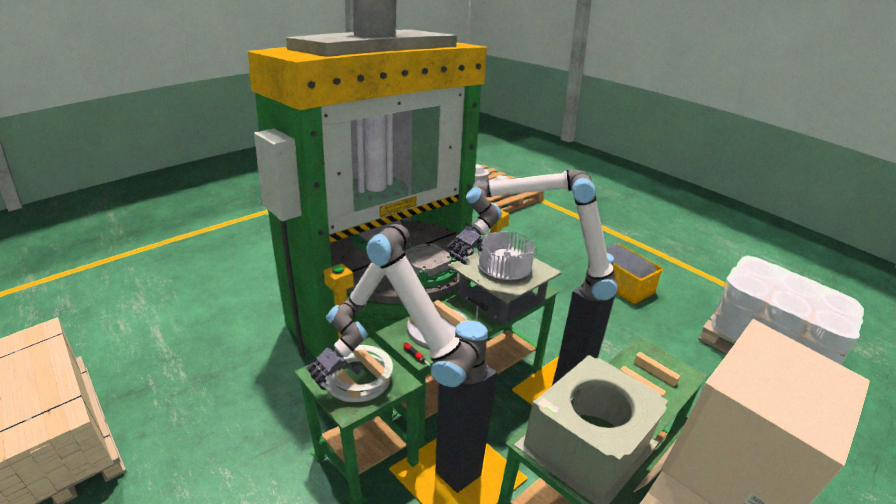

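Request:
move([
  [0,0,0.012,0,0,0, 0.82,0,-0.824,0.754,0.82,0,-0.824,0.754,0.82,0,-0.824,0.754,-0.714,0.678,0.046,-0.156,0.4,-0.6, 0,0,0,0,0,0, 0.74,0,-0.824,0.754,0.74,0,-0.824,0.754,0.74,0,-0.824,0.754,-0.714,0.678,0.282,-0.156,0.4,-0.6],
  [0,-0.03,0.012,0,0,0, 0.82,0,-0.824,0.754,0.82,0,-0.824,0.754,0.82,0,-0.824,0.754,-0.714,0.678,0.046,-0.156,0.4,-0.6, 0,0,0,0,0,0, 0.74,0,-0.824,0.754,0.74,0,-0.824,0.754,0.74,0,-0.824,0.754,-0.714,0.678,0.282,-0.156,0.4,-0.6],
], speed=0.04)

Request:
move([
  [0,0,-0.05,0,0,0, 0.82,0,-0.824,0.754,0.82,0,-0.824,0.754,0.82,0,-0.824,0.754,-0.714,0.678,0.046,-0.156,0.4,-0.6, 0,0,0,0,0,0, 0.74,0,-0.824,0.754,0.74,0,-0.824,0.754,0.74,0,-0.824,0.754,-0.714,0.678,0.282,-0.156,0.4,-0.6],
], speed=0.01, stop_force=4)

Request:
move([
  [0,0,0.012,0,0,0, 0.82,0,-0.824,0.754,0.82,0,-0.824,0.754,0.82,0,-0.824,0.754,-0.714,0.678,0.046,-0.156,0.4,-0.6, 0,0,0,0,0,0, 0.74,0,-0.824,0.754,0.74,0,-0.824,0.754,0.74,0,-0.824,0.754,-0.714,0.678,0.282,-0.156,0.4,-0.6],
  [0,0.0333,0.012,0,0,0, 0.82,0,-0.824,0.754,0.82,0,-0.824,0.754,0.82,0,-0.824,0.754,-0.714,0.678,0.046,-0.156,0.4,-0.6, 0,0,0,0,0,0, 0.74,0,-0.824,0.754,0.74,0,-0.824,0.754,0.74,0,-0.824,0.754,-0.714,0.678,0.282,-0.156,0.4,-0.6],
], speed=0.04)

Request:
move([
  [0,0,-0.05,0,0,0, 0.82,0,-0.824,0.754,0.82,0,-0.824,0.754,0.82,0,-0.824,0.754,-0.714,0.678,0.046,-0.156,0.4,-0.6, 0,0,0,0,0,0, 0.74,0,-0.824,0.754,0.74,0,-0.824,0.754,0.74,0,-0.824,0.754,-0.714,0.678,0.282,-0.156,0.4,-0.6],
], speed=0.01, stop_force=4)

Scene clock: 132.23 s.
left_arm: end_effector_position=(+0.4556, +1.0681, +0.8357) hand_goal=(+0.820, +0.000, -0.824, +0.754, +0.820, +0.000, -0.824, +0.754, +0.820, +0.000, -0.824, +0.754, -0.714, +0.678, +0.046, -0.156) hand_measured=(+0.804, -0.004, -0.818, +0.752, +0.814, +0.000, -0.820, +0.752, +0.806, +0.002, -0.820, +0.752, -0.714, +0.680, +0.048, -0.158) hand_current_ma=(-71, -11, +22, -10, -29, +0, +18, -6, -67, +7, +20, -9, +2, +9, +7, -9) hand_state=(goal, goal, goal, goal, goal, goal, goal, goal, goal, goal, goal, goal, goal, goal, goal, goal) hand_current_limit=0.40 hand_speed=-0.60 end_effector_quat_wxyz=(-0.500, +0.866, +0.000, +0.001) | right_arm: end_effector_position=(+0.3983, +0.2004, +1.2321) hand_goal=(+0.740, +0.000, -0.824, +0.754, +0.740, +0.000, -0.824, +0.754, +0.740, +0.000, -0.824, +0.754, -0.714, +0.678, +0.282, -0.156) hand_measured=(+0.736, +0.000, -0.820, +0.752, +0.736, +0.000, -0.820, +0.752, +0.736, +0.000, -0.820, +0.752, -0.710, +0.678, +0.276, -0.154) hand_current_ma=(-11, +0, +12, -5, -12, +0, +12, -5, -10, +0, +12, -5, +9, -2, -24, +4) hand_state=(goal, goal, goal, goal, goal, goal, goal, goal, goal, goal, goal, goal, goal, goal, goal, goal) hand_current_limit=0.40 hand_speed=-0.60 end_effector_quat_wxyz=(-0.500, +0.866, +0.000, +0.000)
Joint positions: left_arm=[0.357 -0.979 2.023 -0.02 0.624 -0.928] | right_arm=[0.697 -1.205 1.443 0.493 0.844 -0.538]
Joint torques (N m): left_arm=[-10.78 -82.7 -10.59 5.41 -3.62 -2.11] | right_arm=[13.82 -60.78 -48.67 3.07 -3.01 -2.13]
Wrist force (N, zeroed by zero_wrist_force on left_arm): left_arm=[0.1 -0.2 -0.3] | right_arm=[0.8 -0.1 0.5]
Wrist torque (N m, zeroed by zero_wrist_force on left_arm): left_arm=[0.01 -0.01 -0.02] | right_arm=[-0.01 -0.08 0.22]
Wrist force, peak (N, zeroed by zero_wrist_force on left_arm): left_arm=[0.4 -5.0 -3.5] | right_arm=[1.2 0.2 0.5]
Hand target: left_arm +0.4556, +1.0680, +0.8357; -0.500, +0.866, +0.000, +0.000 | right_arm +0.3983, +0.2004, +1.2321; -0.500, +0.866, +0.000, +0.000
Off the commanded pose: left_arm 0.000 m, 0 deg | right_arm 0.000 m, 0 deg.
move: done

Scene clock: 134.07 s.
left_arm: end_effector_position=(+0.4556, +1.0680, +0.8295) hand_goal=(+0.820, +0.000, -0.824, +0.754, +0.820, +0.000, -0.824, +0.754, +0.820, +0.000, -0.824, +0.754, -0.714, +0.678, +0.046, -0.156) hand_measured=(+0.804, -0.004, -0.818, +0.752, +0.814, +0.000, -0.820, +0.752, +0.806, +0.002, -0.820, +0.752, -0.714, +0.680, +0.050, -0.162) hand_current_ma=(-71, -11, +22, -10, -29, +0, +18, -6, -67, +7, +20, -9, +2, +9, +21, -39) hand_state=(goal, goal, goal, goal, goal, goal, goal, goal, goal, goal, goal, goal, goal, goal, goal, goal) hand_current_limit=0.40 hand_speed=-0.60 end_effector_quat_wxyz=(-0.500, +0.866, +0.000, +0.000) | right_arm: end_effector_position=(+0.3983, +0.2004, +1.2321) hand_goal=(+0.740, +0.000, -0.824, +0.754, +0.740, +0.000, -0.824, +0.754, +0.740, +0.000, -0.824, +0.754, -0.714, +0.678, +0.282, -0.156) hand_measured=(+0.736, +0.000, -0.820, +0.752, +0.736, +0.000, -0.820, +0.752, +0.736, +0.000, -0.820, +0.752, -0.710, +0.678, +0.276, -0.154) hand_current_ma=(-11, +0, +12, -5, -12, +0, +12, -5, -10, +0, +12, -5, +9, -2, -24, +4) hand_state=(goal, goal, goal, goal, goal, goal, goal, goal, goal, goal, goal, goal, goal, goal, goal, goal) hand_current_limit=0.40 hand_speed=-0.60 end_effector_quat_wxyz=(-0.500, +0.866, +0.000, +0.000)
Joint positions: left_arm=[0.356 -0.969 2.024 -0.03 0.624 -0.929] | right_arm=[0.697 -1.205 1.443 0.493 0.844 -0.538]
Joint torques (N m): left_arm=[-8.72 -79.69 -11.84 5 -0.55 -0.75] | right_arm=[13.7 -60.39 -49.19 2.89 -3.12 -2.36]
Wrist force (N, zeroed by zero_wrist_force on left_arm): left_arm=[0.0 -2.6 -2.0] | right_arm=[1.0 -0.4 0.6]
Wrist torque (N m, zeroed by zero_wrist_force on left_arm): left_arm=[-0.18 0.03 -0.05] | right_arm=[-0.06 -0.12 0.24]
Wrist force, peak (N, zeroed by zero_wrist_force on left_arm): left_arm=[1.0 -7.1 -5.2] | right_arm=[1.3 0.2 0.5]
Hand target: left_arm +0.4556, +1.0680, +0.8295; -0.500, +0.866, +0.000, +0.000 (not the last commanded pose) | right_arm +0.3983, +0.2004, +1.2321; -0.500, +0.866, +0.000, +0.000
Off the commanded pose: left_arm 0.024 m, 0 deg | right_arm 0.000 m, 0 deg.
move: contact (left_arm)

Scene clock: 135.77 s.
left_arm: end_effector_position=(+0.4556, +1.0878, +0.8367) hand_goal=(+0.820, +0.000, -0.824, +0.754, +0.820, +0.000, -0.824, +0.754, +0.820, +0.000, -0.824, +0.754, -0.714, +0.678, +0.046, -0.156) hand_measured=(+0.804, -0.004, -0.818, +0.752, +0.814, +0.000, -0.820, +0.752, +0.806, +0.002, -0.820, +0.752, -0.714, +0.680, +0.048, -0.158) hand_current_ma=(-71, -11, +22, -10, -29, +0, +18, -6, -67, +7, +20, -9, +2, +9, +7, -9) hand_state=(goal, goal, goal, goal, goal, goal, goal, goal, goal, goal, goal, goal, goal, goal, goal, goal) hand_current_limit=0.40 hand_speed=-0.60 end_effector_quat_wxyz=(-0.500, +0.866, +0.000, +0.000) | right_arm: end_effector_position=(+0.3983, +0.2004, +1.2321) hand_goal=(+0.740, +0.000, -0.824, +0.754, +0.740, +0.000, -0.824, +0.754, +0.740, +0.000, -0.824, +0.754, -0.714, +0.678, +0.282, -0.156) hand_measured=(+0.736, +0.000, -0.820, +0.752, +0.736, +0.000, -0.820, +0.752, +0.736, +0.000, -0.820, +0.752, -0.710, +0.678, +0.276, -0.154) hand_current_ma=(-11, +0, +12, -5, -12, +0, +12, -5, -10, +0, +12, -5, +9, -2, -24, +4) hand_state=(goal, goal, goal, goal, goal, goal, goal, goal, goal, goal, goal, goal, goal, goal, goal, goal) hand_current_limit=0.40 hand_speed=-0.60 end_effector_quat_wxyz=(-0.500, +0.866, +0.000, +0.000)
Joint positions: left_arm=[0.391 -0.976 2.002 -0.04 0.643 -0.879] | right_arm=[0.697 -1.205 1.443 0.493 0.844 -0.538]
Joint torques (N m): left_arm=[14.46 -55.52 -27.99 0.02 -0.07 2.29] | right_arm=[13.75 -60.46 -49.29 3.06 -2.98 -2.47]
Wrist force (N, zeroed by zero_wrist_force on left_arm): left_arm=[-0.2 0.3 0.0] | right_arm=[0.7 -0.1 0.4]
Wrist torque (N m, zeroed by zero_wrist_force on left_arm): left_arm=[0.02 0.04 -0.16] | right_arm=[0.00 -0.07 0.21]
Wrist force, peak (N, zeroed by zero_wrist_force on left_arm): left_arm=[0.4 -2.4 -1.6] | right_arm=[1.3 0.3 0.4]
Hand target: left_arm +0.4556, +1.0880, +0.8367; -0.500, +0.866, +0.000, +0.000 | right_arm +0.3983, +0.2004, +1.2321; -0.500, +0.866, +0.000, +0.000
Off the commanded pose: left_arm 0.000 m, 0 deg | right_arm 0.000 m, 0 deg.
move: done

Scene clock: 137.97 s.
left_arm: end_effector_position=(+0.4556, +1.0880, +0.8266) hand_goal=(+0.820, +0.000, -0.824, +0.754, +0.820, +0.000, -0.824, +0.754, +0.820, +0.000, -0.824, +0.754, -0.714, +0.678, +0.046, -0.156) hand_measured=(+0.804, -0.004, -0.818, +0.752, +0.814, +0.000, -0.820, +0.752, +0.806, +0.002, -0.820, +0.752, -0.716, +0.678, +0.042, -0.164) hand_current_ma=(-71, -11, +22, -10, -29, +0, +18, -6, -67, +7, +20, -9, -8, +3, -27, -46) hand_state=(goal, goal, goal, goal, goal, goal, goal, goal, goal, goal, goal, goal, goal, goal, goal, goal) hand_current_limit=0.40 hand_speed=-0.60 end_effector_quat_wxyz=(-0.500, +0.866, +0.000, +0.000) | right_arm: end_effector_position=(+0.3983, +0.2004, +1.2321) hand_goal=(+0.740, +0.000, -0.824, +0.754, +0.740, +0.000, -0.824, +0.754, +0.740, +0.000, -0.824, +0.754, -0.714, +0.678, +0.282, -0.156) hand_measured=(+0.736, +0.000, -0.820, +0.752, +0.736, +0.000, -0.820, +0.752, +0.736, +0.000, -0.820, +0.752, -0.710, +0.678, +0.276, -0.154) hand_current_ma=(-11, +0, +12, -5, -12, +0, +12, -5, -10, +0, +12, -5, +9, -2, -24, +4) hand_state=(goal, goal, goal, goal, goal, goal, goal, goal, goal, goal, goal, goal, goal, goal, goal, goal) hand_current_limit=0.40 hand_speed=-0.60 end_effector_quat_wxyz=(-0.500, +0.866, +0.000, +0.000)
Joint positions: left_arm=[0.391 -0.961 2.002 -0.057 0.643 -0.879] | right_arm=[0.697 -1.205 1.443 0.493 0.844 -0.538]
Joint torques (N m): left_arm=[9.9 -80.84 -17.46 5.01 0.84 2.3] | right_arm=[12.55 -59.25 -49.77 2.86 -3 -2.4]
Wrist force (N, zeroed by zero_wrist_force on left_arm): left_arm=[0.3 -2.3 -1.3] | right_arm=[1.0 0.1 0.3]
Wrist torque (N m, zeroed by zero_wrist_force on left_arm): left_arm=[-0.15 -0.01 -0.10] | right_arm=[0.03 -0.11 0.24]
Wrist force, peak (N, zeroed by zero_wrist_force on left_arm): left_arm=[0.7 -5.1 -3.3] | right_arm=[1.2 0.0 0.7]
Hand target: left_arm +0.4556, +1.0880, +0.8266; -0.500, +0.866, +0.000, +0.001 (not the last commanded pose) | right_arm +0.3983, +0.2004, +1.2321; -0.500, +0.866, +0.000, +0.000
Off the commanded pose: left_arm 0.020 m, 0 deg | right_arm 0.000 m, 0 deg.
move: contact (left_arm)

Request:
move([
  [0,0,0.009,0,0,0, 0.82,0,-0.824,0.754,0.82,0,-0.824,0.754,0.82,0,-0.824,0.754,-0.714,0.678,0.046,-0.156,0.4,-0.6, 0,0,0,0,0,0, 0.74,0,-0.824,0.754,0.74,0,-0.824,0.754,0.74,0,-0.824,0.754,-0.714,0.678,0.282,-0.156,0.4,-0.6],
  [0,0.010,0.009,0,0,0, 0.82,0,-0.824,0.754,0.82,0,-0.824,0.754,0.82,0,-0.824,0.754,-0.714,0.678,0.046,-0.156,0.4,-0.6, 0,0,0,0,0,0, 0.74,0,-0.824,0.754,0.74,0,-0.824,0.754,0.74,0,-0.824,0.754,-0.714,0.678,0.282,-0.156,0.4,-0.6],
], speed=0.04)

Request:
move([
  [0,0,-0.05,0,0,0, 0.82,0,-0.824,0.754,0.82,0,-0.824,0.754,0.82,0,-0.824,0.754,-0.714,0.678,0.046,-0.156,0.4,-0.6, 0,0,0,0,0,0, 0.74,0,-0.824,0.754,0.74,0,-0.824,0.754,0.74,0,-0.824,0.754,-0.714,0.678,0.282,-0.156,0.4,-0.6],
], speed=0.01, stop_force=6)

Scene clock: 139.73 s.
left_arm: end_effector_position=(+0.4556, +1.0938, +0.8320) hand_goal=(+0.820, +0.000, -0.824, +0.754, +0.820, +0.000, -0.824, +0.754, +0.820, +0.000, -0.824, +0.754, -0.714, +0.678, +0.046, -0.156) hand_measured=(+0.804, -0.004, -0.818, +0.752, +0.814, +0.000, -0.820, +0.752, +0.806, +0.002, -0.820, +0.752, -0.716, +0.678, +0.044, -0.158) hand_current_ma=(-71, -11, +22, -10, -29, +0, +18, -6, -67, +7, +20, -9, -7, +3, -14, -9) hand_state=(goal, goal, goal, goal, goal, goal, goal, goal, goal, goal, goal, goal, goal, goal, goal, goal) hand_current_limit=0.40 hand_speed=-0.60 end_effector_quat_wxyz=(-0.500, +0.866, +0.000, +0.001) | right_arm: end_effector_position=(+0.3983, +0.2004, +1.2321) hand_goal=(+0.740, +0.000, -0.824, +0.754, +0.740, +0.000, -0.824, +0.754, +0.740, +0.000, -0.824, +0.754, -0.714, +0.678, +0.282, -0.156) hand_measured=(+0.736, +0.000, -0.820, +0.752, +0.736, +0.000, -0.820, +0.752, +0.736, +0.000, -0.820, +0.752, -0.710, +0.678, +0.276, -0.154) hand_current_ma=(-11, +0, +12, -5, -12, +0, +12, -5, -10, +0, +12, -5, +9, -2, -24, +4) hand_state=(goal, goal, goal, goal, goal, goal, goal, goal, goal, goal, goal, goal, goal, goal, goal, goal) hand_current_limit=0.40 hand_speed=-0.60 end_effector_quat_wxyz=(-0.500, +0.866, +0.000, +0.000)
Joint positions: left_arm=[0.401 -0.968 1.995 -0.054 0.648 -0.865] | right_arm=[0.697 -1.205 1.443 0.493 0.844 -0.538]
Joint torques (N m): left_arm=[16.6 -56.79 -29.78 0.28 1.02 2.82] | right_arm=[13.39 -59.54 -49.26 2.8 -2.94 -2.39]
Wrist force (N, zeroed by zero_wrist_force on left_arm): left_arm=[-0.1 0.1 -0.3] | right_arm=[0.8 0.3 0.3]
Wrist torque (N m, zeroed by zero_wrist_force on left_arm): left_arm=[0.02 0.02 -0.14] | right_arm=[0.05 -0.09 0.23]
Wrist force, peak (N, zeroed by zero_wrist_force on left_arm): left_arm=[-0.4 -2.4 -1.3] | right_arm=[1.3 0.0 0.7]
Hand target: left_arm +0.4556, +1.0940, +0.8320; -0.500, +0.866, +0.000, +0.001 | right_arm +0.3983, +0.2004, +1.2321; -0.500, +0.866, +0.000, +0.000
Off the commanded pose: left_arm 0.000 m, 0 deg | right_arm 0.000 m, 0 deg.
move: done

Scene clock: 141.17 s.
left_arm: end_effector_position=(+0.4556, +1.0940, +0.8297) hand_goal=(+0.820, +0.000, -0.824, +0.754, +0.820, +0.000, -0.824, +0.754, +0.820, +0.000, -0.824, +0.754, -0.714, +0.678, +0.046, -0.156) hand_measured=(+0.804, -0.004, -0.818, +0.752, +0.814, +0.000, -0.820, +0.752, +0.806, +0.002, -0.820, +0.752, -0.716, +0.678, +0.048, -0.166) hand_current_ma=(-71, -11, +22, -10, -29, +0, +18, -6, -67, +7, +20, -9, -9, +3, +8, -59) hand_state=(goal, goal, goal, goal, goal, goal, goal, goal, goal, goal, goal, goal, goal, goal, goal, goal) hand_current_limit=0.40 hand_speed=-0.60 end_effector_quat_wxyz=(-0.500, +0.866, +0.000, +0.001) | right_arm: end_effector_position=(+0.3983, +0.2004, +1.2321) hand_goal=(+0.740, +0.000, -0.824, +0.754, +0.740, +0.000, -0.824, +0.754, +0.740, +0.000, -0.824, +0.754, -0.714, +0.678, +0.282, -0.156) hand_measured=(+0.736, +0.000, -0.820, +0.752, +0.736, +0.000, -0.820, +0.752, +0.736, +0.000, -0.820, +0.752, -0.710, +0.678, +0.276, -0.154) hand_current_ma=(-11, +0, +12, -5, -12, +0, +12, -5, -10, +0, +12, -5, +9, -2, -24, +4) hand_state=(goal, goal, goal, goal, goal, goal, goal, goal, goal, goal, goal, goal, goal, goal, goal, goal) hand_current_limit=0.40 hand_speed=-0.60 end_effector_quat_wxyz=(-0.500, +0.866, +0.000, +0.000)
Joint positions: left_arm=[0.401 -0.964 1.995 -0.057 0.649 -0.865] | right_arm=[0.697 -1.205 1.443 0.493 0.844 -0.538]
Joint torques (N m): left_arm=[9.42 -79.82 -21.62 5.25 0.59 2.32] | right_arm=[11.95 -59.76 -48.7 2.98 -3.01 -2.35]
Wrist force (N, zeroed by zero_wrist_force on left_arm): left_arm=[0.3 -3.6 -2.9] | right_arm=[0.9 -0.1 0.4]
Wrist torque (N m, zeroed by zero_wrist_force on left_arm): left_arm=[-0.26 -0.01 -0.11] | right_arm=[0.00 -0.10 0.23]
Wrist force, peak (N, zeroed by zero_wrist_force on left_arm): left_arm=[0.8 -6.9 -5.1] | right_arm=[1.3 -0.1 0.7]
Hand target: left_arm +0.4556, +1.0940, +0.8297; -0.500, +0.866, +0.000, +0.001 (not the last commanded pose) | right_arm +0.3983, +0.2004, +1.2321; -0.500, +0.866, +0.000, +0.000
Off the commanded pose: left_arm 0.028 m, 0 deg | right_arm 0.000 m, 0 deg.
move: contact (left_arm)

Request:
move([
  [0,0,0.006,0,0,0, 0.82,0,-0.824,0.754,0.82,0,-0.824,0.754,0.82,0,-0.824,0.754,-0.714,0.678,0.046,-0.156,0.4,-0.6, 0,0,0,0,0,0, 0.74,0,-0.824,0.754,0.74,0,-0.824,0.754,0.74,0,-0.824,0.754,-0.714,0.678,0.282,-0.156,0.4,-0.6],
  [0,-0.005,0.006,0,0,0, 0.82,0,-0.824,0.754,0.82,0,-0.824,0.754,0.82,0,-0.824,0.754,-0.714,0.678,0.046,-0.156,0.4,-0.6, 0,0,0,0,0,0, 0.74,0,-0.824,0.754,0.74,0,-0.824,0.754,0.74,0,-0.824,0.754,-0.714,0.678,0.282,-0.156,0.4,-0.6],
], speed=0.04)

Request:
move([
  [0,0,-0.05,0,0,0, 0.82,0,-0.824,0.754,0.82,0,-0.824,0.754,0.82,0,-0.824,0.754,-0.714,0.678,0.046,-0.156,0.4,-0.6, 0,0,0,0,0,0, 0.74,0,-0.824,0.754,0.74,0,-0.824,0.754,0.74,0,-0.824,0.754,-0.714,0.678,0.282,-0.156,0.4,-0.6],
], speed=0.01, stop_force=14)

Scene clock: 142.70 s.
left_arm: end_effector_position=(+0.4556, +1.0912, +0.8333) hand_goal=(+0.820, +0.000, -0.824, +0.754, +0.820, +0.000, -0.824, +0.754, +0.820, +0.000, -0.824, +0.754, -0.714, +0.678, +0.046, -0.156) hand_measured=(+0.804, -0.004, -0.818, +0.752, +0.814, +0.000, -0.820, +0.752, +0.806, +0.002, -0.820, +0.752, -0.716, +0.678, +0.046, -0.158) hand_current_ma=(-71, -11, +22, -10, -29, +0, +18, -6, -67, +7, +20, -9, -6, +3, +4, -9) hand_state=(goal, goal, goal, goal, goal, goal, goal, goal, goal, goal, goal, goal, goal, goal, goal, goal) hand_current_limit=0.40 hand_speed=-0.60 end_effector_quat_wxyz=(-0.500, +0.866, +0.000, +0.001) | right_arm: end_effector_position=(+0.3983, +0.2004, +1.2321) hand_goal=(+0.740, +0.000, -0.824, +0.754, +0.740, +0.000, -0.824, +0.754, +0.740, +0.000, -0.824, +0.754, -0.714, +0.678, +0.282, -0.156) hand_measured=(+0.736, +0.000, -0.820, +0.752, +0.736, +0.000, -0.820, +0.752, +0.736, +0.000, -0.820, +0.752, -0.710, +0.678, +0.276, -0.154) hand_current_ma=(-11, +0, +12, -5, -12, +0, +12, -5, -10, +0, +12, -5, +9, -2, -24, +4) hand_state=(goal, goal, goal, goal, goal, goal, goal, goal, goal, goal, goal, goal, goal, goal, goal, goal) hand_current_limit=0.40 hand_speed=-0.60 end_effector_quat_wxyz=(-0.500, +0.866, +0.000, +0.000)
Joint positions: left_arm=[0.397 -0.971 1.998 -0.049 0.646 -0.871] | right_arm=[0.697 -1.205 1.443 0.493 0.844 -0.538]
Joint torques (N m): left_arm=[-12.38 -81.46 -10.8 5.5 -2.99 -1.67] | right_arm=[12.83 -58 -48.96 2.72 -2.85 -2.41]
Wrist force (N, zeroed by zero_wrist_force on left_arm): left_arm=[0.0 0.2 0.0] | right_arm=[0.7 0.0 0.6]
Wrist torque (N m, zeroed by zero_wrist_force on left_arm): left_arm=[0.00 0.01 0.00] | right_arm=[0.00 -0.07 0.21]
Wrist force, peak (N, zeroed by zero_wrist_force on left_arm): left_arm=[-0.1 -3.6 -2.6] | right_arm=[1.2 -0.1 0.8]
Hand target: left_arm +0.4556, +1.0910, +0.8333; -0.500, +0.866, +0.000, +0.001 | right_arm +0.3983, +0.2004, +1.2321; -0.500, +0.866, +0.000, +0.000
Off the commanded pose: left_arm 0.000 m, 0 deg | right_arm 0.000 m, 0 deg.
move: done

Scene clock: 146.77 s.
left_arm: end_effector_position=(+0.4557, +1.0910, +0.8049) hand_goal=(+0.820, +0.000, -0.824, +0.754, +0.820, +0.000, -0.824, +0.754, +0.820, +0.000, -0.824, +0.754, -0.714, +0.678, +0.046, -0.156) hand_measured=(+0.804, -0.004, -0.818, +0.752, +0.814, +0.000, -0.820, +0.752, +0.806, +0.002, -0.820, +0.752, -0.734, +0.674, +0.014, -0.178) hand_current_ma=(-71, -11, +22, -10, -29, +0, +18, -6, -67, +7, +20, -9, -86, -25, -194, -139) hand_state=(goal, goal, goal, goal, goal, goal, goal, goal, goal, goal, goal, goal, goal, goal, blocked, blocked) hand_current_limit=0.40 hand_speed=-0.60 end_effector_quat_wxyz=(-0.500, +0.866, +0.000, +0.001) | right_arm: end_effector_position=(+0.3983, +0.2004, +1.2321) hand_goal=(+0.740, +0.000, -0.824, +0.754, +0.740, +0.000, -0.824, +0.754, +0.740, +0.000, -0.824, +0.754, -0.714, +0.678, +0.282, -0.156) hand_measured=(+0.736, +0.000, -0.820, +0.752, +0.736, +0.000, -0.820, +0.752, +0.736, +0.000, -0.820, +0.752, -0.710, +0.678, +0.276, -0.154) hand_current_ma=(-11, +0, +12, -5, -12, +0, +12, -5, -10, +0, +12, -5, +9, -2, -24, +4) hand_state=(goal, goal, goal, goal, goal, goal, goal, goal, goal, goal, goal, goal, goal, goal, goal, goal) hand_current_limit=0.40 hand_speed=-0.60 end_effector_quat_wxyz=(-0.500, +0.866, +0.000, +0.000)
Joint positions: left_arm=[0.396 -0.926 1.999 -0.093 0.646 -0.872] | right_arm=[0.697 -1.205 1.443 0.493 0.844 -0.538]
Joint torques (N m): left_arm=[-7.09 -77.95 -6.99 5.29 -0.06 0.07] | right_arm=[11.84 -60.1 -49.01 2.83 -3 -2.31]
Wrist force (N, zeroed by zero_wrist_force on left_arm): left_arm=[0.2 -10.5 -2.0] | right_arm=[0.9 -0.1 0.7]
Wrist torque (N m, zeroed by zero_wrist_force on left_arm): left_arm=[-0.74 0.05 0.01] | right_arm=[-0.04 -0.11 0.23]
Wrist force, peak (N, zeroed by zero_wrist_force on left_arm): left_arm=[1.3 -18.1 -5.9] | right_arm=[1.0 -0.1 0.8]
Hand target: left_arm +0.4556, +1.0910, +0.8049; -0.500, +0.866, +0.000, +0.001 (not the last commanded pose) | right_arm +0.3983, +0.2004, +1.2321; -0.500, +0.866, +0.000, +0.000
Off the commanded pose: left_arm 0.002 m, 0 deg | right_arm 0.000 m, 0 deg.
move: contact (left_arm)


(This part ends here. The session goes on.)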